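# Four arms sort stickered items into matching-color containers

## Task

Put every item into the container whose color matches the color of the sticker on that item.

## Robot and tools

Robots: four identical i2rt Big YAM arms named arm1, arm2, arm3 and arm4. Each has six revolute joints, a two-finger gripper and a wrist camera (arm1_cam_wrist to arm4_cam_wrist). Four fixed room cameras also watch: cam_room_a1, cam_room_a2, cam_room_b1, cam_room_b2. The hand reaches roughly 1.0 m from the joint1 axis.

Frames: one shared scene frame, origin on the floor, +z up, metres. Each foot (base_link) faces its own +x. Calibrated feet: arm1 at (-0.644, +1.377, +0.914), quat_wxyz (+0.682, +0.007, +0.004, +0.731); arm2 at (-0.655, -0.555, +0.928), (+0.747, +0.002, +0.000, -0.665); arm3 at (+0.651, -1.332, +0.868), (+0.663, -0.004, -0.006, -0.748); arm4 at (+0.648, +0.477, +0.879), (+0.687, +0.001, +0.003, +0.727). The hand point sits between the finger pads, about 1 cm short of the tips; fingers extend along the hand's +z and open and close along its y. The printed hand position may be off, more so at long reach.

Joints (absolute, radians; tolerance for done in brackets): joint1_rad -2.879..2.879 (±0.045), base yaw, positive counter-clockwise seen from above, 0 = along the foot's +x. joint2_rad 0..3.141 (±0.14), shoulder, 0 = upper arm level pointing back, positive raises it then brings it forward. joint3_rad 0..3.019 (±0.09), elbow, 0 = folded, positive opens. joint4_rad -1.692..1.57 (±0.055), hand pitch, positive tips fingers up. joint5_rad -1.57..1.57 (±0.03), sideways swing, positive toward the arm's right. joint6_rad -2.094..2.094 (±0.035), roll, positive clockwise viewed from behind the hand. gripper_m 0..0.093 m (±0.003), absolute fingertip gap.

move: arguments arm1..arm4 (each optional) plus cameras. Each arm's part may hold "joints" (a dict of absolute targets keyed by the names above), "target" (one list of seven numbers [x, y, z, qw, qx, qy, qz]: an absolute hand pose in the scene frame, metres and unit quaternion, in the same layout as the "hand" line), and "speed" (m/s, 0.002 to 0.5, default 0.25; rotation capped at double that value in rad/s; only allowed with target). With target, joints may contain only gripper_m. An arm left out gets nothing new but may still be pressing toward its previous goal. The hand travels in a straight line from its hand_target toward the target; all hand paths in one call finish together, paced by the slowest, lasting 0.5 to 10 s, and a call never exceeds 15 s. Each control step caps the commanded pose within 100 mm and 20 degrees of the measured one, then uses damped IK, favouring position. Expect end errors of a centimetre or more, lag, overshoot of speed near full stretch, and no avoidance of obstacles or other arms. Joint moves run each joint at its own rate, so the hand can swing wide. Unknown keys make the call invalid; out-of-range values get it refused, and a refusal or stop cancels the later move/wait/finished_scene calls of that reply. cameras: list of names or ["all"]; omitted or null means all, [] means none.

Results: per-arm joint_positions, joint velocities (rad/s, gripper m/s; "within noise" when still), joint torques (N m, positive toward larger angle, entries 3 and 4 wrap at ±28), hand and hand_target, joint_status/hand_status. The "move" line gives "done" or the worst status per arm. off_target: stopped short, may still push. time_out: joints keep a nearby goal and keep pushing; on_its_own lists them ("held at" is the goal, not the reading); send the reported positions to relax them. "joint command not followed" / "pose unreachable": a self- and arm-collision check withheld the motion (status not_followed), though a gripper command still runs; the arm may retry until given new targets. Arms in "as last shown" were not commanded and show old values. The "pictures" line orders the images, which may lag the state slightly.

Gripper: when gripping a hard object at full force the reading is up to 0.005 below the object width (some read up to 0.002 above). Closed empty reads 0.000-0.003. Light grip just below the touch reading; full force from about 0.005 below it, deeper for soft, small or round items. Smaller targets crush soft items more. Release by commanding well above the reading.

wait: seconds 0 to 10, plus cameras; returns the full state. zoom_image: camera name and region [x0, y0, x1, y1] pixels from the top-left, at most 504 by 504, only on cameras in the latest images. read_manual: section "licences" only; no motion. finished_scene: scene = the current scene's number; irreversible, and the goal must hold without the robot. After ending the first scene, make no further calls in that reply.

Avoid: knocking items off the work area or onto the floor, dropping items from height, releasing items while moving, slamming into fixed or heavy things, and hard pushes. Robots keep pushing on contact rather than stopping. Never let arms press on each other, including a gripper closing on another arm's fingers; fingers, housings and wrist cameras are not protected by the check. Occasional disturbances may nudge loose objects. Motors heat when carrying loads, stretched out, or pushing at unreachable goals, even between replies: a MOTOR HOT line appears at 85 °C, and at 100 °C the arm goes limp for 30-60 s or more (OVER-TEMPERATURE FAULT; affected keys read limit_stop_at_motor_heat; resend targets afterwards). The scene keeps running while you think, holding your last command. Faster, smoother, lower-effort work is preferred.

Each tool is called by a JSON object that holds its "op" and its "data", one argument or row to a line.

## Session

Starting scene 3 with the same survey pose for all arms.

{"op": "move", "data": {
  "arm1": {"joints": {"joint1_rad": 1.50, "joint2_rad": 1.68, "joint3_rad": 1.944, "joint4_rad": -1.65, "joint5_rad": 0, "joint6_rad": 0}},
  "arm2": {"joints": {"joint1_rad": -1.686, "joint2_rad": 1.68, "joint3_rad": 1.944, "joint4_rad": -1.65, "joint5_rad": 0, "joint6_rad": 0}},
  "arm4": {"joints": {"joint1_rad": -1.627, "joint2_rad": 1.68, "joint3_rad": 1.944, "joint4_rad": -1.65, "joint5_rad": 0, "joint6_rad": 0}},
  "arm3": {"joints": {"joint1_rad": 1.69, "joint2_rad": 1.68, "joint3_rad": 1.944, "joint4_rad": -1.65, "joint5_rad": 0, "joint6_rad": 0}}
}}

Scene clock: 2.20 s.
Joint torques (N m): arm1=[-2.37 -14.45 13.45 0.36 0.09 -0.05] | arm2=[1.08 -19.25 12.75 0.55 -0.06 -0.06] | arm3=[0.91 -17.26 10.89 0.06 0.13 -0.1] | arm4=[1.14 -18.49 10.7 -0.13 0.08 0.12]
Motor temperatures (°C): arm1=[20 23 27 23 21 21 21] | arm2=[23 24 26 22 22 20 23] | arm3=[24 23 24 23 24 23 23] | arm4=[22 22 23 22 24 21 24]
Heat: arm1: hottest joint3_rad 27 °C; arm2: hottest joint3_rad 26 °C; arm3: hottest joint1_rad 24 °C; arm4: hottest joint5_rad 24 °C.
move: arm1 done; arm2 done; arm3 done; arm4 done
Joint velocities: within noise
arm1.joint_positions: joint1_rad=+1.506 joint2_rad=+1.693 joint3_rad=+1.912 joint4_rad=-1.641 joint5_rad=-0.001 joint6_rad=+0.006 gripper_m=+0.09397
arm1.joint_status: all done
arm1.hand: x=-1.1833 y=+1.3745 z=+1.2587 quat_wxyz=(+0.000, +0.997, -0.001, -0.082) (m; scene frame)
arm1.hand_target: x=-1.1829 y=+1.3780 z=+1.2781 quat_wxyz=(-0.001, +0.995, -0.001, -0.100) (m; scene frame)
arm1.hand_status: not commanded
arm2.joint_positions: joint1_rad=-1.691 joint2_rad=+1.693 joint3_rad=+1.920 joint4_rad=-1.638 joint5_rad=+0.001 joint6_rad=+0.013 gripper_m=+0.09398
arm2.joint_status: all done
arm2.hand: x=-1.2028 y=-0.5540 z=+1.2659 quat_wxyz=(+0.002, -0.997, +0.008, +0.079) (m; scene frame)
arm2.hand_target: x=-1.2006 y=-0.5570 z=+1.2824 quat_wxyz=(+0.001, -0.996, -0.001, +0.091) (m; scene frame)
arm2.hand_status: not commanded
arm3.joint_positions: joint1_rad=+1.693 joint2_rad=+1.676 joint3_rad=+1.922 joint4_rad=-1.643 joint5_rad=-0.002 joint6_rad=+0.005 gripper_m=+0.09398
arm3.joint_status: all done
arm3.hand: x=+1.1930 y=-1.3262 z=+1.2167 quat_wxyz=(-0.087, -0.001, -0.996, +0.006) (m; scene frame)
arm3.hand_target: x=+1.1955 y=-1.3280 z=+1.2236 quat_wxyz=(-0.093, +0.000, -0.996, +0.007) (m; scene frame)
arm3.hand_status: not commanded
arm4.joint_positions: joint1_rad=-1.630 joint2_rad=+1.683 joint3_rad=+1.912 joint4_rad=-1.639 joint5_rad=+0.001 joint6_rad=-0.011 gripper_m=+0.09398
arm4.joint_status: all done
arm4.hand: x=+1.1927 y=+0.4765 z=+1.2175 quat_wxyz=(-0.078, +0.004, -0.997, +0.003) (m; scene frame)
arm4.hand_target: x=+1.1946 y=+0.4781 z=+1.2320 quat_wxyz=(-0.090, +0.000, -0.996, +0.002) (m; scene frame)
arm4.hand_status: not commanded
pictures: arm1_cam_wrist, arm2_cam_wrist, arm3_cam_wrist, arm4_cam_wrist, cam_room_a1, cam_room_a2, cam_room_b1, cam_room_b2
Images, in order (width x height): arm1_cam_wrist 672x504, arm2_cam_wrist 672x504, arm3_cam_wrist 672x504, arm4_cam_wrist 672x504, cam_room_a1 672x504, cam_room_a2 672x504, cam_room_b1 672x504, cam_room_b2 672x504.

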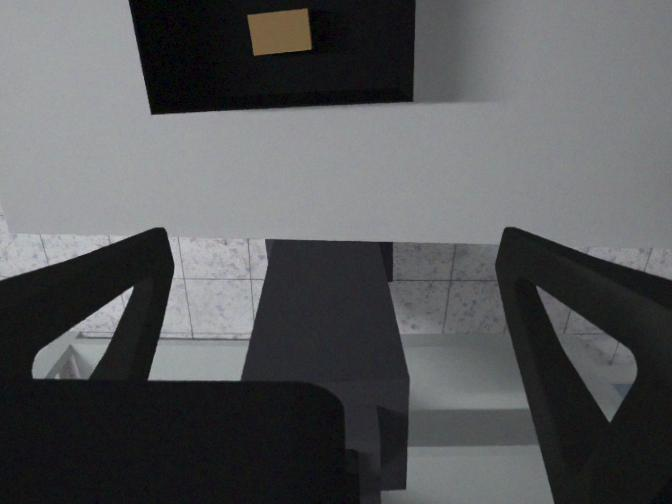

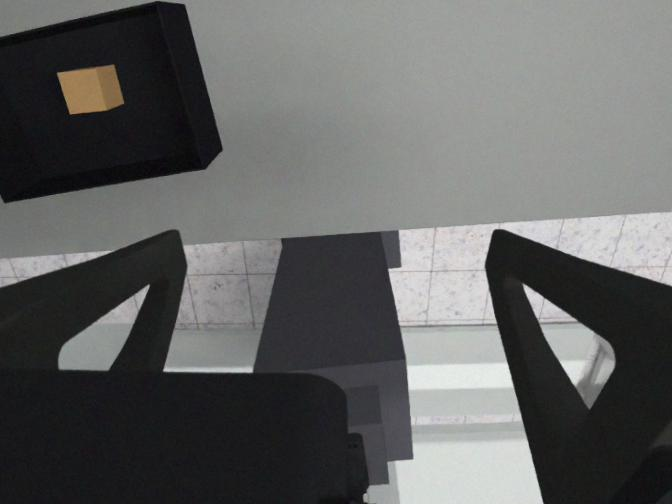

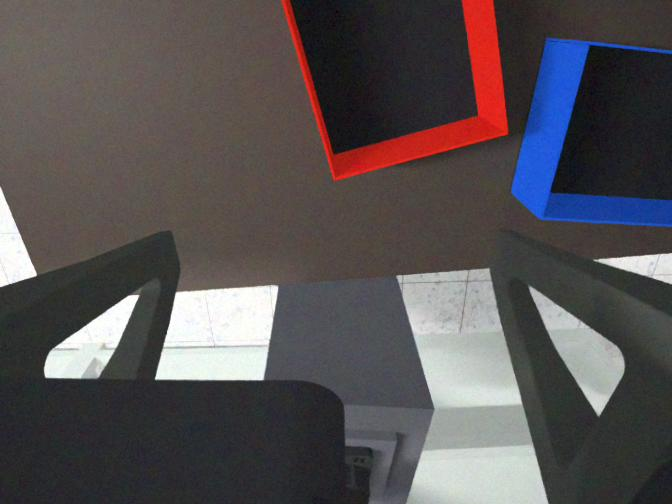

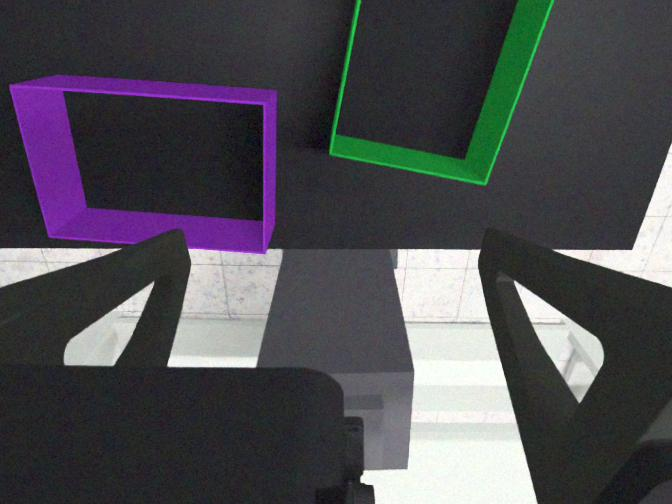

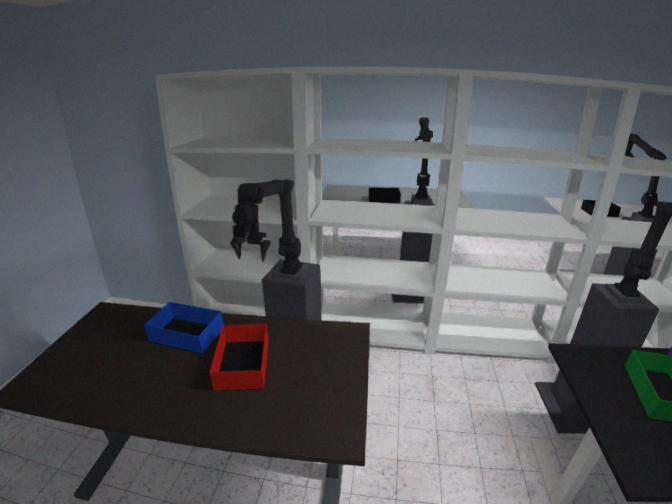

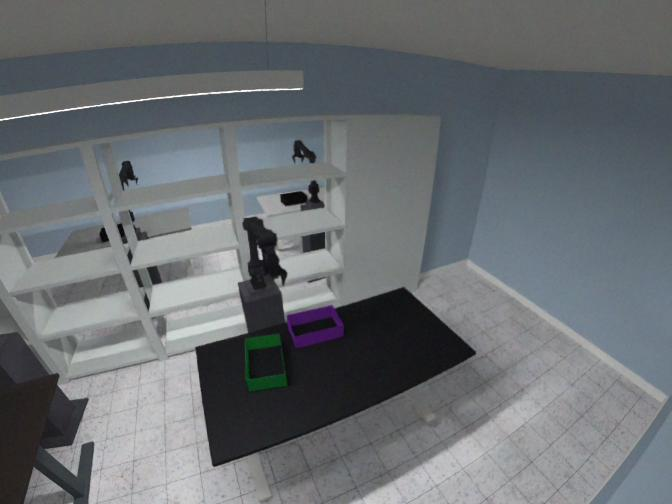

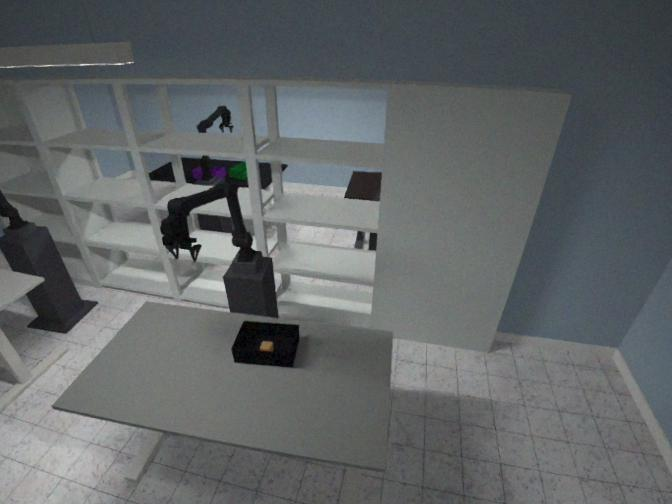

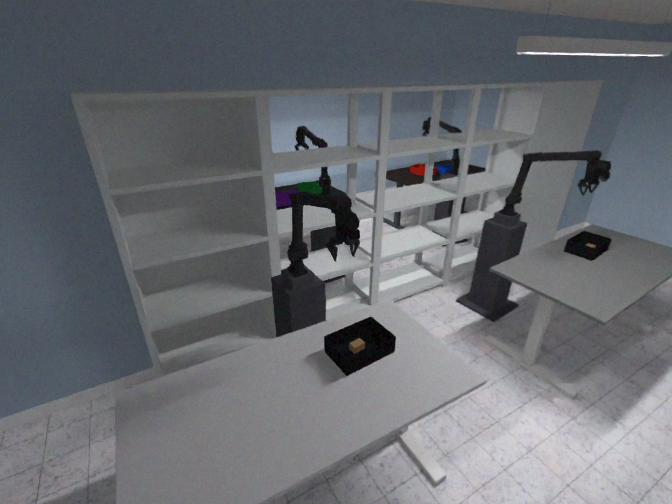

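{"op": "zoom_image", "data": {
  "camera": "cam_room_b1",
  "region": [225, 315, 305, 375]
}}

{"op": "zoom_image", "data": {
  "camera": "cam_room_b2",
  "region": [315, 310, 405, 380]
}}

{"op": "zoom_image", "data": {
  "camera": "cam_room_b2",
  "region": [555, 225, 619, 265]
}}

{"op": "zoom_image", "data": {
  "camera": "arm1_cam_wrist",
  "region": [220, 0, 340, 80]
}}

{"op": "zoom_image", "data": {
  "camera": "arm2_cam_wrist",
  "region": [30, 40, 150, 130]
}}

Scaled by 6.300.

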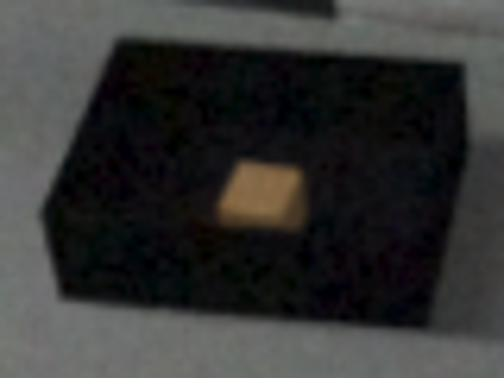

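Scaled by 5.600.

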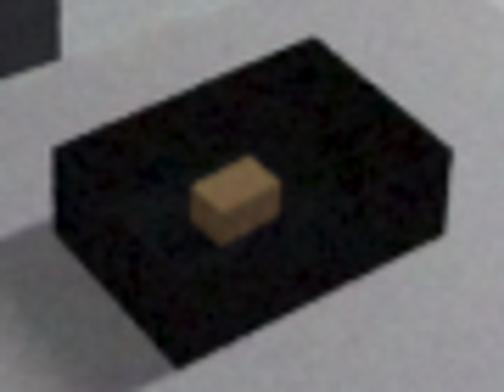

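Scaled by 7.875.

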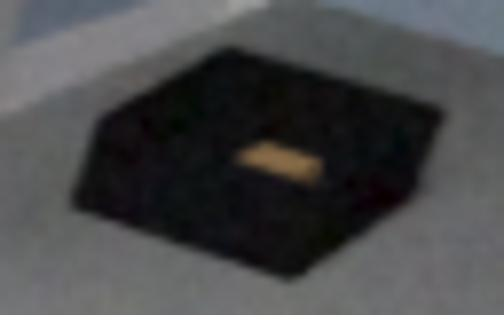

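Scaled by 4.200.

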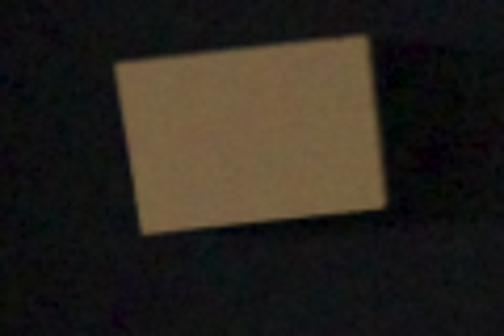

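Scaled by 4.200.

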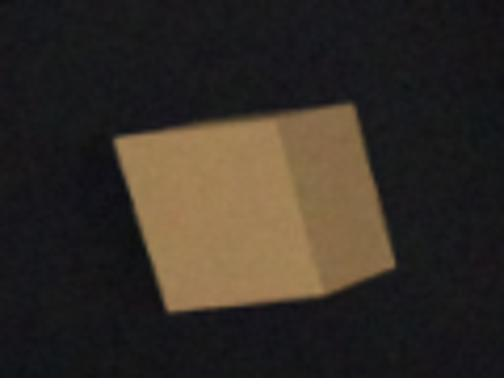

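{"op": "move", "data": {
  "arm1": {"target": [-1.27, 1.309, 0.89, 0, 0.9986, 0.0523, -0.015], "speed": 0.4},
  "arm2": {"target": [-1.225, -0.885, 0.89, 0, 0.998, 0.061, -0.015], "speed": 0.4},
  "arm3": {"joints": {"joint2_rad": 0.5, "joint3_rad": 1.45, "joint4_rad": -1.4}},
  "arm4": {"joints": {"joint2_rad": 0.5, "joint3_rad": 1.45, "joint4_rad": -1.4}},
  "cameras": ["arm1_cam_wrist", "arm2_cam_wrist"]
}}

Scene clock: 31.03 s.
Joint torques (N m): arm1=[-0.56 -18.61 12.78 0.81 -0.07 0] | arm2=[0.15 -23.53 13.18 0.83 -0.02 0.22] | arm3=[1.14 5.42 6.28 2.15 0.11 -0.1] | arm4=[1.49 5.89 6.09 1.78 0.09 0.16]
Motor temperatures (°C): arm1=[20 24 31 23 21 21 21] | arm2=[23 25 31 22 22 20 23] | arm3=[24 24 26 23 24 23 23] | arm4=[22 24 27 22 24 21 24]
Heat: arm1: hottest joint3_rad 31 °C; arm2: hottest joint3_rad 31 °C; arm3: hottest joint3_rad 26 °C; arm4: hottest joint3_rad 27 °C.
move: arm1 off_target; arm2 off_target; arm3 done; arm4 done
Joint velocities: within noise
arm1.joint_positions: joint1_rad=+1.604 joint2_rad=+2.190 joint3_rad=+1.612 joint4_rad=-1.049 joint5_rad=-0.001 joint6_rad=+0.006 gripper_m=+0.09397
arm1.joint_status: not commanded
arm1.hand: x=-1.2439 y=+1.3161 z=+0.8661 quat_wxyz=(-0.003, +0.999, +0.048, +0.021) (m; scene frame)
arm1.hand_target: x=-1.2686 y=+1.3090 z=+0.8909 quat_wxyz=(+0.000, +0.999, +0.052, -0.015) (m; scene frame)
arm1.hand_status: off_target (0.036 m and 4.2 deg from the pose sent, 0.384 m and 9.8 deg at the start)
arm2.joint_positions: joint1_rad=-1.152 joint2_rad=+2.231 joint3_rad=+1.720 joint4_rad=-1.074 joint5_rad=+0.013 joint6_rad=+0.391 gripper_m=+0.09398
arm2.joint_status: not commanded
arm2.hand: x=-1.2046 y=-0.8783 z=+0.8797 quat_wxyz=(+0.010, -0.997, -0.072, -0.004) (m; scene frame)
arm2.hand_target: x=-1.2242 y=-0.8845 z=+0.8905 quat_wxyz=(+0.000, -0.998, -0.061, +0.015) (m; scene frame)
arm2.hand_status: off_target (0.024 m and 2.8 deg from the pose sent, 0.502 m and 10.8 deg at the start)
arm3.joint_positions: joint1_rad=+1.693 joint2_rad=+0.493 joint3_rad=+1.455 joint4_rad=-1.410 joint5_rad=-0.002 joint6_rad=+0.005 gripper_m=+0.09398
arm3.joint_status: all done
arm3.hand: x=+0.8125 y=-1.3236 z=+1.4434 quat_wxyz=(-0.533, +0.003, -0.846, +0.003) (m; scene frame)
arm3.hand_target: x=+0.8179 y=-1.3244 z=+1.4420 quat_wxyz=(-0.532, +0.003, -0.847, +0.006) (m; scene frame)
arm3.hand_status: not commanded
arm4.joint_positions: joint1_rad=-1.630 joint2_rad=+0.489 joint3_rad=+1.451 joint4_rad=-1.410 joint5_rad=+0.001 joint6_rad=-0.011 gripper_m=+0.09398
arm4.joint_status: all done
arm4.hand: x=+0.8120 y=+0.4783 z=+1.4525 quat_wxyz=(-0.530, +0.004, -0.848, +0.005) (m; scene frame)
arm4.hand_target: x=+0.8182 y=+0.4788 z=+1.4527 quat_wxyz=(-0.529, +0.001, -0.848, +0.002) (m; scene frame)
arm4.hand_status: not commanded
pictures: arm1_cam_wrist, arm2_cam_wrist
Images, in order (width x height): arm1_cam_wrist 672x504, arm2_cam_wrist 672x504.

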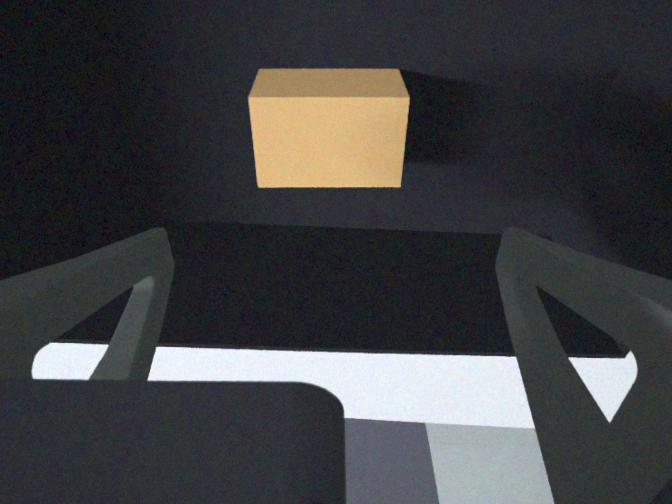

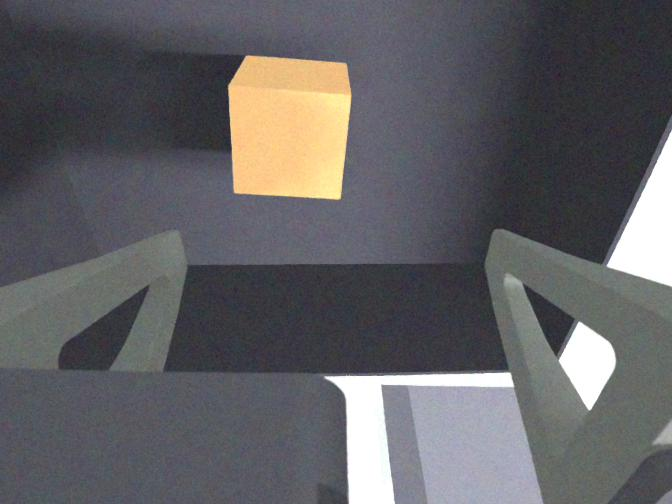

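{"op": "move", "data": {
  "arm1": {"target":[-1.236,1.315,0.81,0,0.9988,0.048,-0.01],"speed":0.2},
  "arm2": {"target":[-1.191,-0.897,0.81,0,0.999,0.0436,0],"speed":0.2},
  "cameras": ["arm1_cam_wrist","arm2_cam_wrist"]
}}

Scene clock: 74.13 s.
Joint torques (N m): arm1=[-1.55 -16.97 8.34 0.79 -0.03 0.07] | arm2=[0.97 -22.01 8.47 1.24 -0.11 0.22] | arm3=[1.03 5.48 6.28 2.18 0.12 -0.1] | arm4=[1.08 6.07 6.2 1.68 0.06 0.15]
Motor temperatures (°C): arm1=[20 28 32 23 21 21 21] | arm2=[23 26 31 22 22 20 23] | arm3=[24 24 26 23 24 23 23] | arm4=[22 23 27 22 24 21 24]
Heat: arm1: hottest joint3_rad 32 °C; arm2: hottest joint3_rad 31 °C; arm3: hottest joint3_rad 26 °C; arm4: hottest joint3_rad 27 °C.
move: arm1 done; arm2 off_target
Joint velocities: within noise
arm1.joint_positions: joint1_rad=+1.604 joint2_rad=+2.224 joint3_rad=+1.498 joint4_rad=-0.851 joint5_rad=-0.001 joint6_rad=+0.006 gripper_m=+0.09397
arm1.joint_status: not commanded
arm1.hand: x=-1.2322 y=+1.3176 z=+0.8116 quat_wxyz=(-0.001, +0.999, +0.048, -0.005) (m; scene frame)
arm1.hand_target: x=-1.2360 y=+1.3149 z=+0.8101 quat_wxyz=(+0.000, +0.999, +0.048, -0.010) (m; scene frame)
arm1.hand_status: done (0.005 m and 0.6 deg from the pose sent, 0.057 m and 3.6 deg at the start)
arm2.joint_positions: joint1_rad=-1.122 joint2_rad=+2.296 joint3_rad=+1.679 joint4_rad=-0.937 joint5_rad=+0.002 joint6_rad=+0.466 gripper_m=+0.09398
arm2.joint_status: not commanded
arm2.hand: x=-1.1953 y=-0.8973 z=+0.8261 quat_wxyz=(-0.002, -0.999, -0.050, +0.007) (m; scene frame)
arm2.hand_target: x=-1.1907 y=-0.8968 z=+0.8103 quat_wxyz=(+0.000, -0.999, -0.044, +0.000) (m; scene frame)
arm2.hand_status: off_target (0.017 m and 1.1 deg from the pose sent, 0.073 m and 3.5 deg at the start)
arm3, arm4: as last shown
pictures: arm1_cam_wrist, arm2_cam_wrist
Images, in order (width x height): arm1_cam_wrist 672x504, arm2_cam_wrist 672x504.

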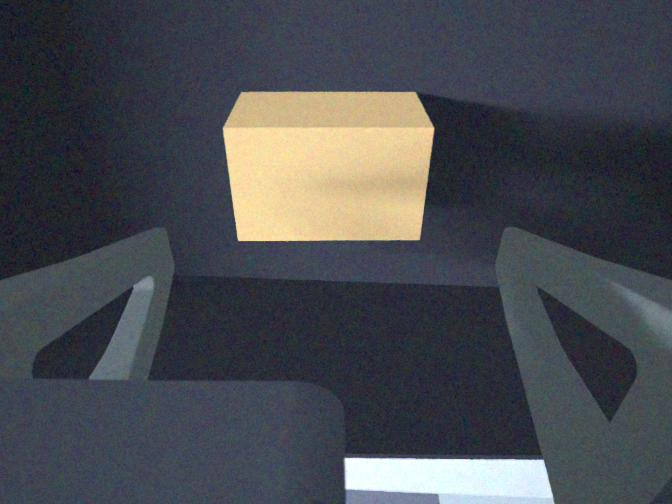

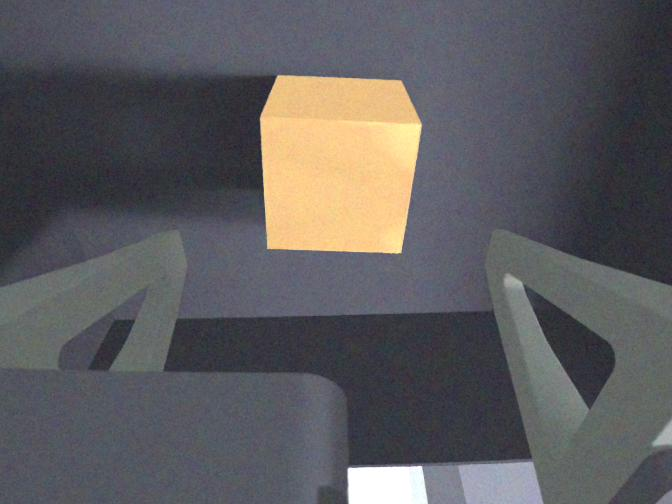

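{"op": "move", "data": {
  "arm1": {"target":[-1.234,1.3145,0.752,0,0.9988,0.048,-0.006],"speed":0.15},
  "arm2": {"target":[-1.183,-0.898,0.748,0,0.999,0.044,0.002],"speed":0.15},
  "cameras": ["arm1_cam_wrist","arm2_cam_wrist"]
}}

{"op": "move", "data": {
  "arm1": {"joints":{"gripper_m":0.05}},
  "arm2": {"joints":{"gripper_m":0.035}},
  "cameras": ["arm1_cam_wrist","arm2_cam_wrist"]
}}

Scene clock: 87.83 s.
Joint torques (N m): arm1=[-1.61 -17.32 8.13 0.81 -0.04 0.06] | arm2=[1.49 -22.48 7.71 1.21 -0.13 0.22] | arm3=[1.08 5.36 6.27 2.17 0.11 -0.11] | arm4=[1.03 5.89 6.2 1.74 0.04 0.13]
Motor temperatures (°C): arm1=[20 28 32 23 21 21 21] | arm2=[23 26 32 22 22 20 23] | arm3=[24 24 26 23 24 23 23] | arm4=[22 23 27 22 24 21 24]
Heat: arm1: hottest joint3_rad 32 °C; arm2: hottest joint3_rad 32 °C; arm3: hottest joint3_rad 26 °C; arm4: hottest joint3_rad 27 °C.
move: arm1 done; arm2 off_target
Joint velocities: within noise
arm1.joint_positions: joint1_rad=+1.604 joint2_rad=+2.333 joint3_rad=+1.498 joint4_rad=-0.761 joint5_rad=-0.002 joint6_rad=+0.006 gripper_m=+0.09397
arm1.joint_status: not commanded
arm1.hand: x=-1.2256 y=+1.3184 z=+0.7490 quat_wxyz=(-0.001, +0.999, +0.048, +0.005) (m; scene frame)
arm1.hand_target: x=-1.2340 y=+1.3144 z=+0.7522 quat_wxyz=(+0.000, +0.999, +0.048, -0.006) (m; scene frame)
arm1.hand_status: done (0.010 m and 1.3 deg from the pose sent, 0.060 m and 0.2 deg at the start)
arm2.joint_positions: joint1_rad=-1.121 joint2_rad=+2.394 joint3_rad=+1.670 joint4_rad=-0.833 joint5_rad=+0.000 joint6_rad=+0.473 gripper_m=+0.09398
arm2.joint_status: not commanded
arm2.hand: x=-1.1907 y=-0.8955 z=+0.7632 quat_wxyz=(-0.002, -0.999, -0.047, +0.005) (m; scene frame)
arm2.hand_target: x=-1.1827 y=-0.8978 z=+0.7483 quat_wxyz=(+0.000, -0.999, -0.044, -0.002) (m; scene frame)
arm2.hand_status: off_target (0.017 m and 0.9 deg from the pose sent, 0.079 m and 1.3 deg at the start)
arm3, arm4: as last shown
pictures: arm1_cam_wrist, arm2_cam_wrist
Images, in order (width x height): arm1_cam_wrist 672x504, arm2_cam_wrist 672x504.

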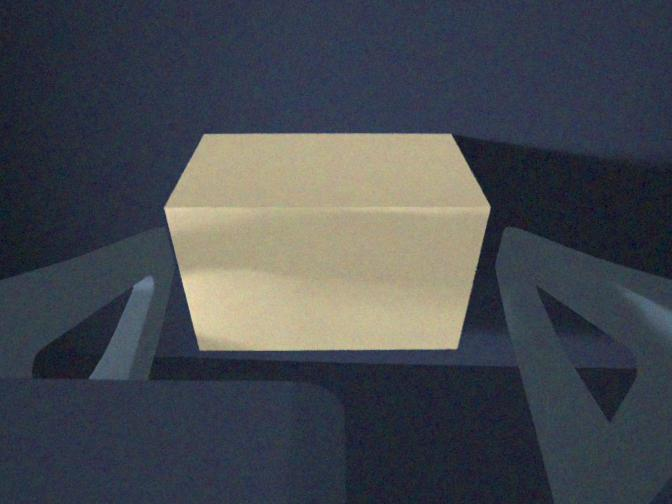

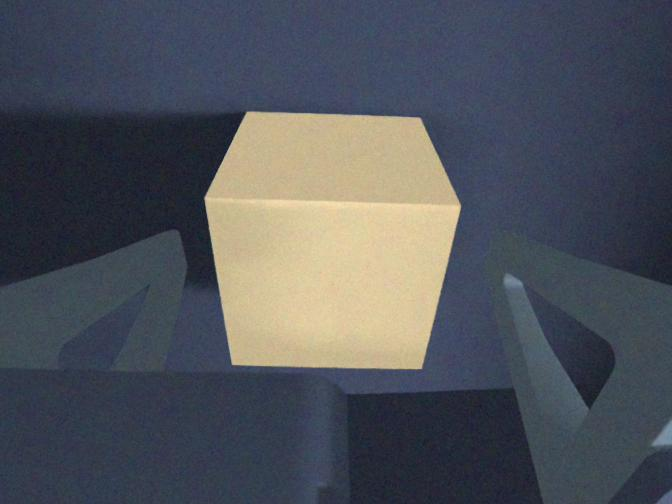

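Scene clock: 88.47 s.
Joint torques (N m): arm1=[-1.49 -17.85 8.05 0.88 -0.03 0.09] | arm2=[1.38 -22.42 7.79 1.17 -0.07 0.2] | arm3=[1.2 5.54 6.3 2.14 0.11 -0.1] | arm4=[1.08 6.07 6.13 1.8 0.07 0.12]
Motor temperatures (°C): arm1=[20 28 32 23 21 21 21] | arm2=[23 26 32 22 22 20 23] | arm3=[24 24 26 23 24 23 23] | arm4=[22 23 27 22 24 21 24]
Heat: arm1: hottest joint3_rad 32 °C; arm2: hottest joint3_rad 32 °C; arm3: hottest joint3_rad 26 °C; arm4: hottest joint3_rad 27 °C.
move: arm1 off_target; arm2 off_target
Joint velocities: within noise
arm1.joint_positions: joint1_rad=+1.604 joint2_rad=+2.333 joint3_rad=+1.498 joint4_rad=-0.760 joint5_rad=-0.003 joint6_rad=+0.006 gripper_m=+0.06888
arm1.joint_status: gripper_m off_target (ended at +0.06891, target +0.05000)
arm1.hand: x=-1.2259 y=+1.3182 z=+0.7490 quat_wxyz=(-0.001, +0.999, +0.048, +0.005) (m; scene frame)
arm1.hand_target: x=-1.2340 y=+1.3144 z=+0.7522 quat_wxyz=(+0.000, +0.999, +0.048, -0.006) (m; scene frame)
arm1.hand_status: not commanded
arm2.joint_positions: joint1_rad=-1.121 joint2_rad=+2.394 joint3_rad=+1.670 joint4_rad=-0.833 joint5_rad=-0.001 joint6_rad=+0.475 gripper_m=+0.05317
arm2.joint_status: gripper_m off_target (ended at +0.05319, target +0.03500)
arm2.hand: x=-1.1906 y=-0.8958 z=+0.7632 quat_wxyz=(-0.002, -0.999, -0.046, +0.005) (m; scene frame)
arm2.hand_target: x=-1.1827 y=-0.8977 z=+0.7483 quat_wxyz=(+0.000, -0.999, -0.044, -0.002) (m; scene frame)
arm2.hand_status: not commanded
arm3, arm4: as last shown
pictures: arm1_cam_wrist, arm2_cam_wrist
Images, in order (width x height): arm1_cam_wrist 672x504, arm2_cam_wrist 672x504.

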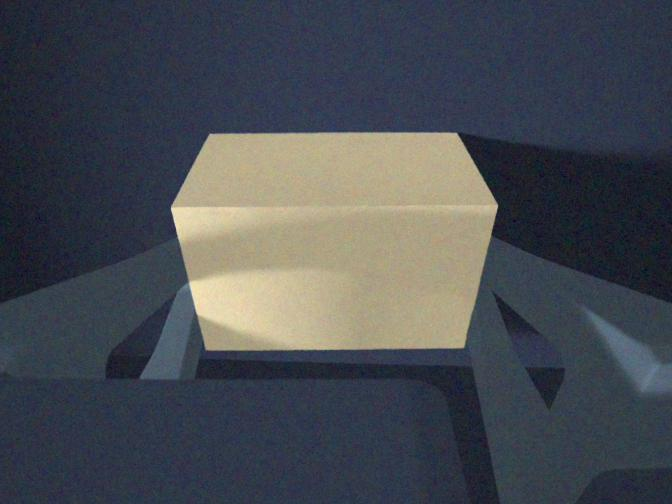

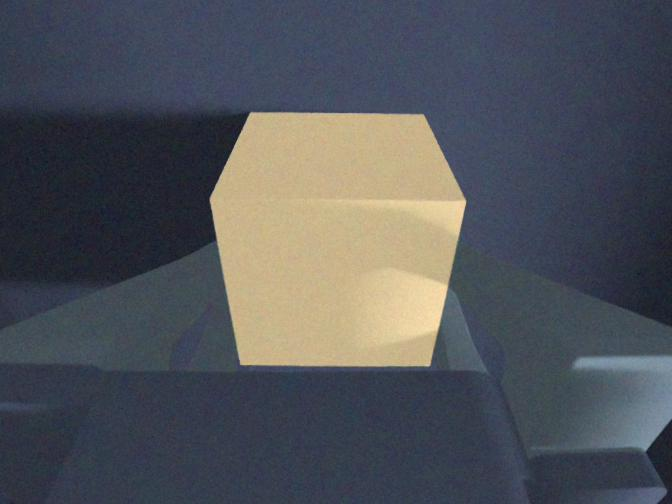

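{"op": "move", "data": {
  "arm1": {"target":[-1.20,1.3175,1.06,0,0.9988,0.048,0],"speed":0.3},
  "arm2": {"target":[-1.16,-0.889,1.06,0,0.999,0.044,0.002],"speed":0.3},
  "cameras": ["cam_room_b1","cam_room_b2","arm1_cam_wrist","arm2_cam_wrist"]
}}

{"op": "move", "data": {
  "arm1": {"joints":{"joint2_rad":0.9,"joint3_rad":1.25,"joint4_rad":1.0,"joint5_rad":0,"joint6_rad":0}},
  "arm2": {"joints":{"joint2_rad":0.9,"joint3_rad":1.25,"joint4_rad":1.0,"joint5_rad":0,"joint6_rad":0}},
  "cameras": ["cam_room_b1","cam_room_b2","arm1_cam_wrist","arm2_cam_wrist"]
}}

Scene clock: 96.80 s.
Joint torques (N m): arm1=[-1.44 -14.97 14.2 0.03 -0.03 0.09] | arm2=[1.49 -21.6 14.08 0.09 -0.09 0.21] | arm3=[1.14 5.54 6.28 2.19 0.11 -0.11] | arm4=[1.49 5.71 6.19 1.76 0.08 0.16]
Motor temperatures (°C): arm1=[20 27 32 23 21 21 21] | arm2=[23 27 31 22 22 20 23] | arm3=[24 24 26 23 24 23 23] | arm4=[22 22 27 22 24 21 24]
Heat: arm1: hottest joint3_rad 32 °C; arm2: hottest joint3_rad 31 °C; arm3: hottest joint3_rad 26 °C; arm4: hottest joint3_rad 27 °C.
move: arm1 off_target; arm2 off_target
Joint velocities: within noise
arm1.joint_positions: joint1_rad=+1.604 joint2_rad=+1.858 joint3_rad=+1.574 joint4_rad=-1.339 joint5_rad=-0.003 joint6_rad=+0.006 gripper_m=+0.06888
arm1.joint_status: not commanded
arm1.hand: x=-1.1867 y=+1.3210 z=+1.0423 quat_wxyz=(-0.002, +0.999, +0.048, +0.019) (m; scene frame)
arm1.hand_target: x=-1.1992 y=+1.3175 z=+1.0601 quat_wxyz=(+0.000, +0.999, +0.048, +0.000) (m; scene frame)
arm1.hand_status: off_target (0.022 m and 2.1 deg from the pose sent, 0.312 m and 0.6 deg at the start)
arm2.joint_positions: joint1_rad=-1.114 joint2_rad=+1.960 joint3_rad=+1.724 joint4_rad=-1.366 joint5_rad=-0.001 joint6_rad=+0.480 gripper_m=+0.05317
arm2.joint_status: not commanded
arm2.hand: x=-1.1526 y=-0.8766 z=+1.0440 quat_wxyz=(+0.009, -0.999, -0.047, -0.015) (m; scene frame)
arm2.hand_target: x=-1.1592 y=-0.8886 z=+1.0600 quat_wxyz=(+0.000, -0.999, -0.044, -0.002) (m; scene frame)
arm2.hand_status: off_target (0.022 m and 1.8 deg from the pose sent, 0.298 m and 0.8 deg at the start)
arm3, arm4: as last shown
pictures: arm1_cam_wrist, arm2_cam_wrist, cam_room_b1, cam_room_b2
Images, in order (width x height): arm1_cam_wrist 672x504, arm2_cam_wrist 672x504, cam_room_b1 672x504, cam_room_b2 672x504.

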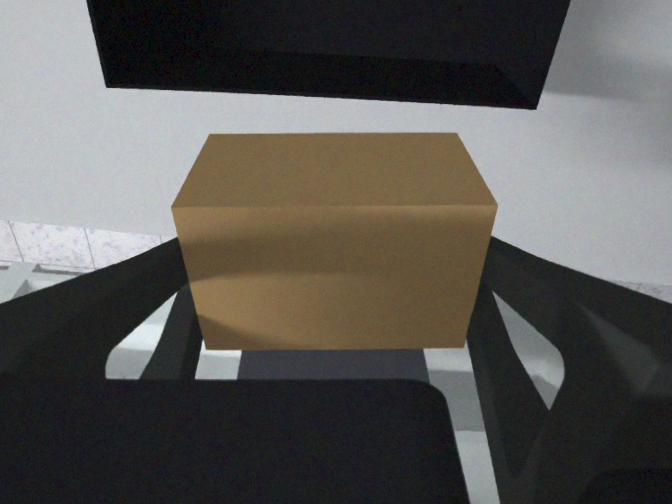

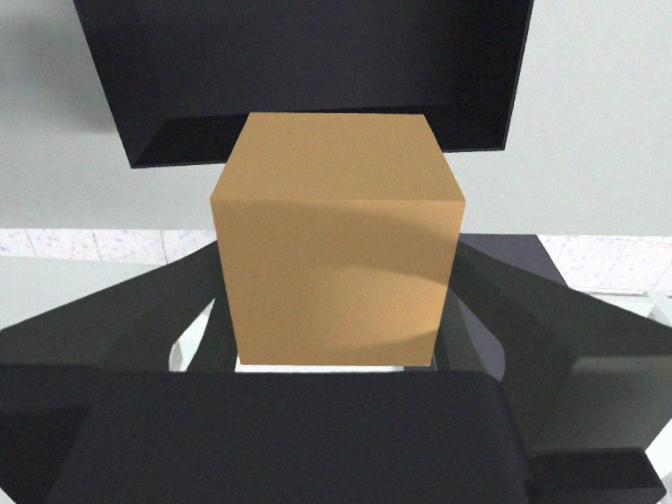

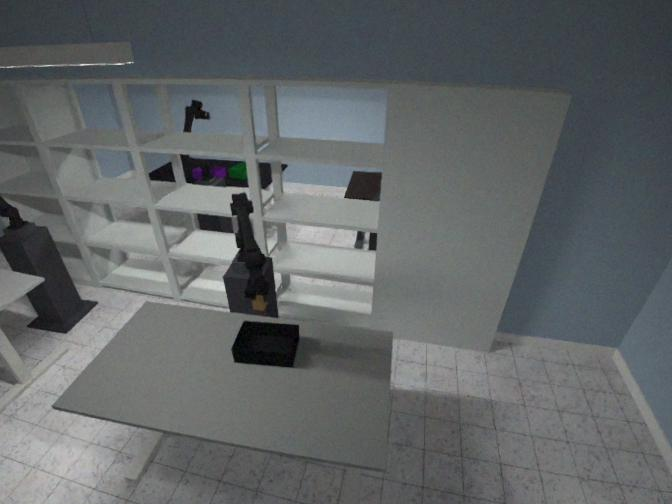

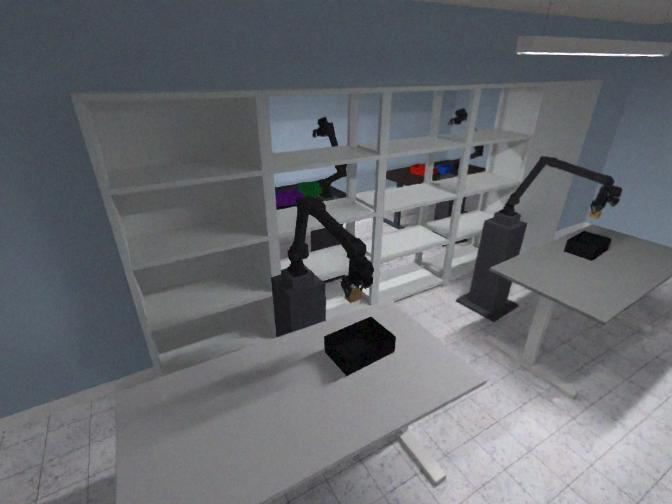

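Scene clock: 98.87 s.
Joint torques (N m): arm1=[-1.73 0.62 10.93 0.46 0.06 -0.06] | arm2=[1.55 -2.9 8.84 0.98 0.06 -0.07] | arm3=[1.2 5.42 6.3 2.17 0.11 -0.1] | arm4=[1.26 6.3 6.16 1.74 0.08 0.13]
Motor temperatures (°C): arm1=[20 27 32 23 21 21 21] | arm2=[23 27 31 22 22 20 23] | arm3=[24 24 26 23 24 23 23] | arm4=[22 22 27 22 24 21 24]
Heat: arm1: hottest joint3_rad 32 °C; arm2: hottest joint3_rad 31 °C; arm3: hottest joint3_rad 26 °C; arm4: hottest joint3_rad 27 °C.
move: arm1 done; arm2 done
Joint velocities: within noise
arm1.joint_positions: joint1_rad=+1.604 joint2_rad=+0.896 joint3_rad=+1.234 joint4_rad=+0.990 joint5_rad=-0.002 joint6_rad=+0.006 gripper_m=+0.06888
arm1.joint_status: all done
arm1.hand: x=-0.8878 y=+1.3488 z=+1.7540 quat_wxyz=(+0.054, +0.113, +0.008, -0.992) (m; scene frame)
arm1.hand_target: x=-0.8823 y=+1.3489 z=+1.7602 quat_wxyz=(+0.052, +0.102, +0.008, -0.993) (m; scene frame)
arm1.hand_status: not commanded
arm2.joint_positions: joint1_rad=-1.114 joint2_rad=+0.892 joint3_rad=+1.261 joint4_rad=+0.987 joint5_rad=-0.001 joint6_rad=+0.014 gripper_m=+0.05318
arm2.joint_status: all done
arm2.hand: x=-0.8639 y=-0.6918 z=+1.7753 quat_wxyz=(-0.288, -0.104, -0.032, +0.951) (m; scene frame)
arm2.hand_target: x=-0.8681 y=-0.6970 z=+1.7697 quat_wxyz=(-0.286, -0.107, -0.033, +0.952) (m; scene frame)
arm2.hand_status: not commanded
arm3, arm4: as last shown
pictures: arm1_cam_wrist, arm2_cam_wrist, cam_room_b1, cam_room_b2
Images, in order (width x height): arm1_cam_wrist 672x504, arm2_cam_wrist 672x504, cam_room_b1 672x504, cam_room_b2 672x504.

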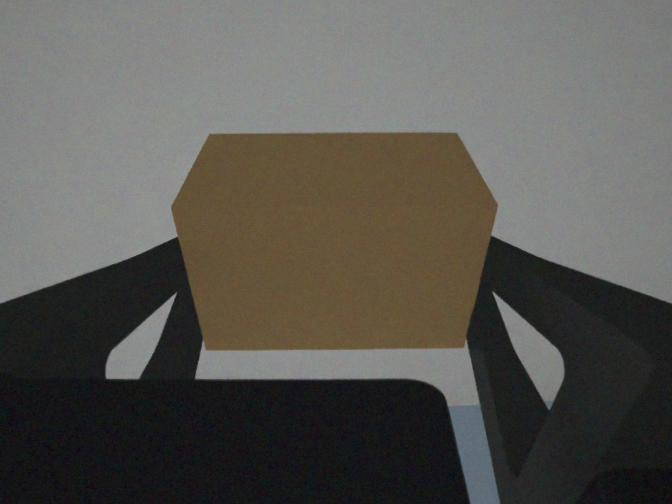

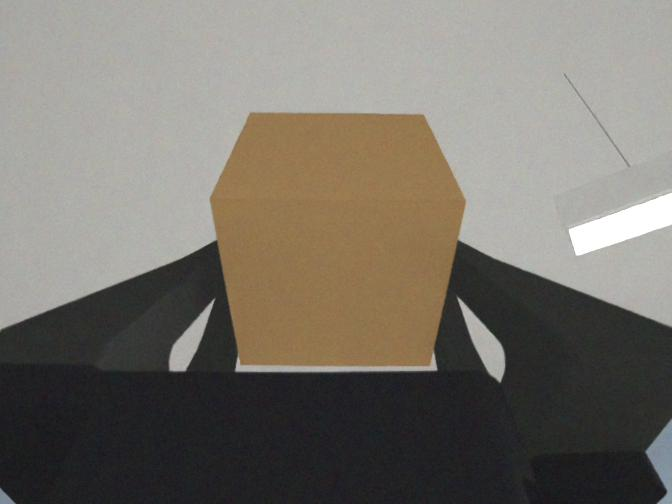

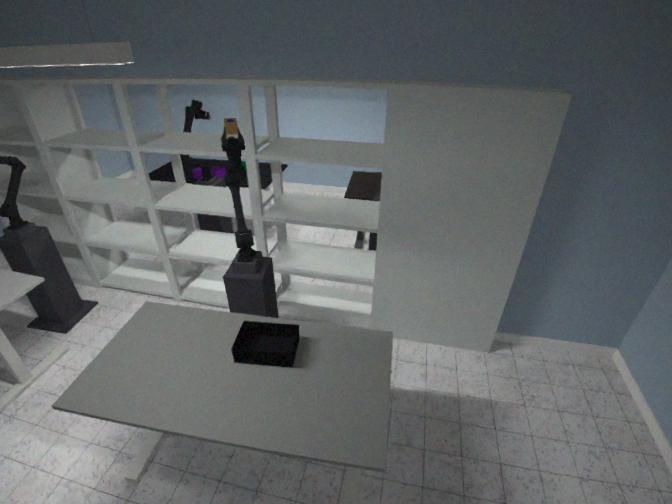

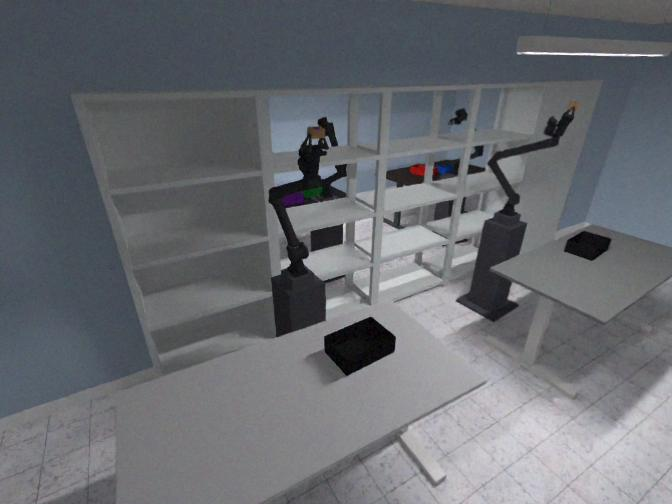

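{"op": "zoom_image", "data": {
  "camera": "cam_room_b1",
  "region": [212, 105, 256, 150]
}}

{"op": "zoom_image", "data": {
  "camera": "cam_room_b2",
  "region": [295, 110, 340, 155]
}}

{"op": "zoom_image", "data": {
  "camera": "cam_room_b2",
  "region": [545, 90, 590, 135]
}}

Scaled by 11.200.

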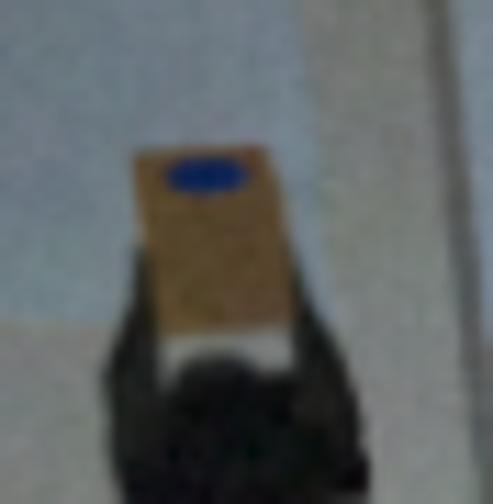

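Scaled by 11.200.

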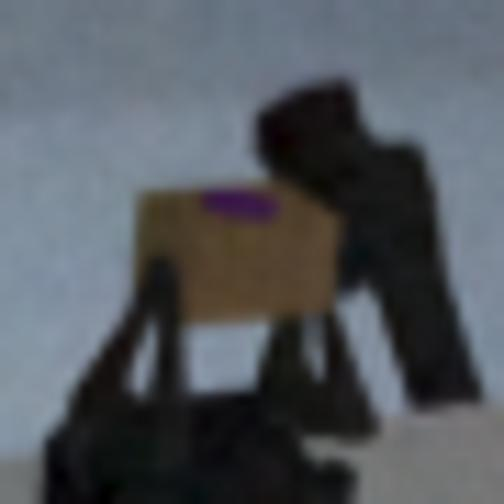

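Scaled by 11.200.

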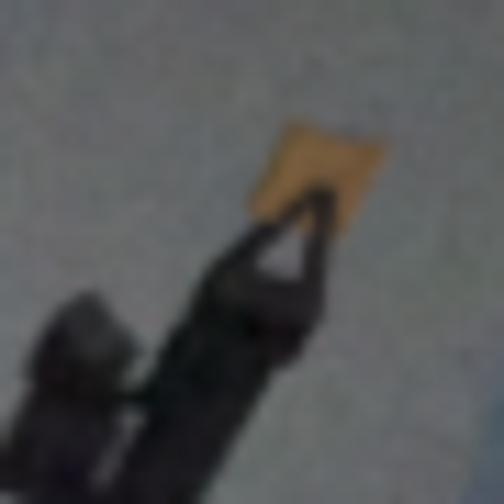

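{"op": "move", "data": {
  "arm1": {"joints":{"joint4_rad":-1.66}},
  "arm2": {"joints":{"joint4_rad":-1.66}},
  "arm3": {"joints":{"joint1_rad":-1.988,"gripper_m":0.09}},
  "arm4": {"joints":{"joint1_rad":0.906,"gripper_m":0.09}},
  "cameras": []
}}

{"op": "move", "data": {
  "arm1": {"joints":{"joint1_rad":-2.249}},
  "arm2": {"joints":{"joint1_rad":0.919}},
  "cameras": []
}}

{"op": "move", "data": {
  "arm1": {"target":[-0.36,1.17,1.13,0,-0.300,-0.954,0],"speed":0.3},
  "arm2": {"target":[-0.355,-0.74,1.13,0,-0.265,-0.964,0],"speed":0.3},
  "cameras": ["arm1_cam_wrist","arm2_cam_wrist"]
}}

Scene clock: 122.00 s.
Joint torques (N m): arm1=[-2.32 -1.08 11.89 0.53 0.09 0.03] | arm2=[1.49 -4.25 10.35 0.84 0.05 -0.07] | arm3=[0.5 5.19 6.38 2.15 0.01 -0.11] | arm4=[1.08 6.07 6.17 1.76 0.07 0.15]
Motor temperatures (°C): arm1=[20 26 33 23 21 21 22] | arm2=[23 26 30 22 22 20 24] | arm3=[24 24 26 23 24 23 23] | arm4=[22 22 27 22 24 21 24]
Heat: arm1: hottest joint3_rad 33 °C; arm2: hottest joint3_rad 30 °C; arm3: hottest joint3_rad 26 °C; arm4: hottest joint3_rad 27 °C.
move: arm1 done; arm2 done; arm3 done; arm4 done
Joint velocities: within noise
arm1.joint_positions: joint1_rad=+1.604 joint2_rad=+0.901 joint3_rad=+1.233 joint4_rad=-1.651 joint5_rad=-0.002 joint6_rad=+0.006 gripper_m=+0.06888
arm1.joint_status: all done
arm1.hand: x=-0.8995 y=+1.3497 z=+1.2720 quat_wxyz=(+0.006, +0.990, +0.048, -0.133) (m; scene frame)
arm1.hand_target: x=-0.8990 y=+1.3491 z=+1.2788 quat_wxyz=(+0.005, +0.989, +0.053, -0.138) (m; scene frame)
arm1.hand_status: not commanded
arm2.joint_positions: joint1_rad=-1.114 joint2_rad=+0.897 joint3_rad=+1.253 joint4_rad=-1.648 joint5_rad=-0.001 joint6_rad=+0.014 gripper_m=+0.05318
arm2.joint_status: all done
arm2.hand: x=-0.8782 y=-0.7000 z=+1.2907 quat_wxyz=(-0.040, -0.952, -0.274, +0.131) (m; scene frame)
arm2.hand_target: x=-0.8750 y=-0.7006 z=+1.2881 quat_wxyz=(-0.036, -0.950, -0.285, +0.123) (m; scene frame)
arm2.hand_status: not commanded
arm3.joint_positions: joint1_rad=-1.977 joint2_rad=+0.493 joint3_rad=+1.455 joint4_rad=-1.410 joint5_rad=+0.000 joint6_rad=+0.005 gripper_m=+0.09007
arm3.joint_status: all done
arm3.hand: x=+0.5103 y=-1.2417 z=+1.4420 quat_wxyz=(+0.132, -0.818, +0.226, +0.513) (m; scene frame)
arm3.hand_target: x=+0.5066 y=-1.2375 z=+1.4405 quat_wxyz=(+0.136, -0.818, +0.229, +0.510) (m; scene frame)
arm3.hand_status: not commanded
arm4.joint_positions: joint1_rad=+0.902 joint2_rad=+0.489 joint3_rad=+1.451 joint4_rad=-1.410 joint5_rad=+0.000 joint6_rad=-0.011 gripper_m=+0.09012
arm4.joint_status: all done
arm4.hand: x=+0.5188 y=+0.5725 z=+1.4536 quat_wxyz=(-0.161, +0.808, -0.252, -0.508) (m; scene frame)
arm4.hand_target: x=+0.5133 y=+0.5755 z=+1.4538 quat_wxyz=(-0.157, +0.807, -0.255, -0.509) (m; scene frame)
arm4.hand_status: not commanded
pictures: none
No camera images: "cameras" was empty.

Scene clock: 124.60 s.
Joint torques (N m): arm1=[-2.2 -2.2 12 0.36 -0.06 -0.01] | arm2=[1.08 -4.31 10.36 0.8 0.07 -0.05] | arm3=[0.44 5.25 6.32 2.17 0.01 -0.1] | arm4=[0.79 5.71 6.26 1.83 0.09 0.16]
Motor temperatures (°C): arm1=[20 26 33 23 21 21 22] | arm2=[23 26 31 22 22 20 24] | arm3=[24 24 26 23 24 23 23] | arm4=[22 22 27 22 24 21 24]
Heat: arm1: hottest joint3_rad 33 °C; arm2: hottest joint3_rad 31 °C; arm3: hottest joint3_rad 26 °C; arm4: hottest joint3_rad 27 °C.
move: arm1 done; arm2 done
Joint velocities: within noise
arm1.joint_positions: joint1_rad=-2.243 joint2_rad=+0.909 joint3_rad=+1.233 joint4_rad=-1.651 joint5_rad=+0.002 joint6_rad=+0.005 gripper_m=+0.06895
arm1.joint_status: all done
arm1.hand: x=-0.4209 y=+1.2255 z=+1.2621 quat_wxyz=(-0.108, -0.297, -0.948, +0.038) (m; scene frame)
arm1.hand_target: x=-0.4233 y=+1.2258 z=+1.2710 quat_wxyz=(-0.116, -0.297, -0.947, +0.040) (m; scene frame)
arm1.hand_status: not commanded
arm2.joint_positions: joint1_rad=+0.916 joint2_rad=+0.897 joint3_rad=+1.253 joint4_rad=-1.649 joint5_rad=-0.002 joint6_rad=+0.013 gripper_m=+0.05322
arm2.joint_status: all done
arm2.hand: x=-0.4286 y=-0.6922 z=+1.2915 quat_wxyz=(-0.135, -0.270, -0.953, +0.033) (m; scene frame)
arm2.hand_target: x=-0.4303 y=-0.6906 z=+1.2889 quat_wxyz=(-0.126, -0.262, -0.956, +0.033) (m; scene frame)
arm2.hand_status: not commanded
arm3, arm4: as last shown
pictures: none
No camera images: "cameras" was empty.

Scene clock: 125.80 s.
Joint torques (N m): arm1=[-2.61 -7.88 11.14 0.84 -0.06 -0.04] | arm2=[0.15 -11.28 10.21 1.11 0.15 -0.08] | arm3=[0.5 5.19 6.37 2.18 0.01 -0.1] | arm4=[1.03 5.83 6.05 1.77 0.1 0.13]
Motor temperatures (°C): arm1=[20 26 33 23 21 21 22] | arm2=[23 26 31 22 22 20 24] | arm3=[24 24 26 23 24 23 23] | arm4=[22 22 27 22 24 21 24]
Heat: arm1: hottest joint3_rad 33 °C; arm2: hottest joint3_rad 31 °C; arm3: hottest joint3_rad 26 °C; arm4: hottest joint3_rad 27 °C.
move: arm1 done; arm2 done
Joint velocities: within noise
arm1.joint_positions: joint1_rad=-2.266 joint2_rad=+1.260 joint3_rad=+1.126 joint4_rad=-1.455 joint5_rad=-0.005 joint6_rad=-0.020 gripper_m=+0.06895
arm1.joint_status: not commanded
arm1.hand: x=-0.3609 y=+1.1750 z=+1.1223 quat_wxyz=(+0.015, -0.299, -0.954, -0.004) (m; scene frame)
arm1.hand_target: x=-0.3602 y=+1.1701 z=+1.1300 quat_wxyz=(+0.000, -0.300, -0.954, +0.000) (m; scene frame)
arm1.hand_status: done (0.009 m and 1.8 deg from the pose sent, 0.156 m and 13.1 deg at the start)
arm2.joint_positions: joint1_rad=+0.916 joint2_rad=+1.279 joint3_rad=+1.111 joint4_rad=-1.417 joint5_rad=+0.000 joint6_rad=+0.005 gripper_m=+0.05322
arm2.joint_status: not commanded
arm2.hand: x=-0.3544 y=-0.7362 z=+1.1291 quat_wxyz=(+0.007, -0.268, -0.963, -0.004) (m; scene frame)
arm2.hand_target: x=-0.3551 y=-0.7400 z=+1.1299 quat_wxyz=(+0.000, -0.265, -0.964, +0.000) (m; scene frame)
arm2.hand_status: done (0.004 m and 0.9 deg from the pose sent, 0.184 m and 16.0 deg at the start)
arm3, arm4: as last shown
pictures: arm1_cam_wrist, arm2_cam_wrist
Images, in order (width x height): arm1_cam_wrist 672x504, arm2_cam_wrist 672x504.

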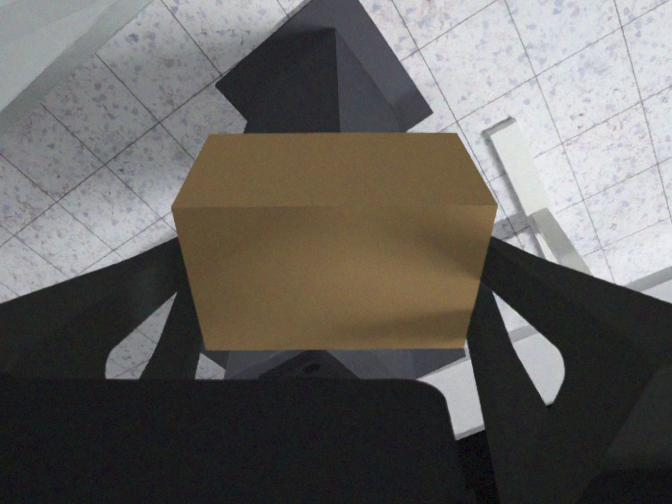

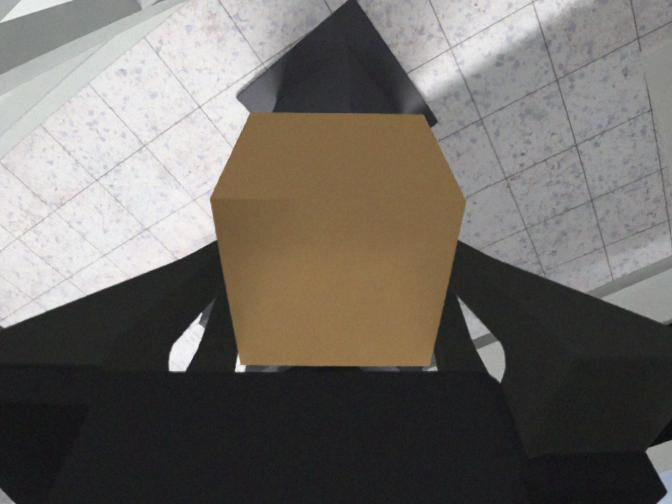

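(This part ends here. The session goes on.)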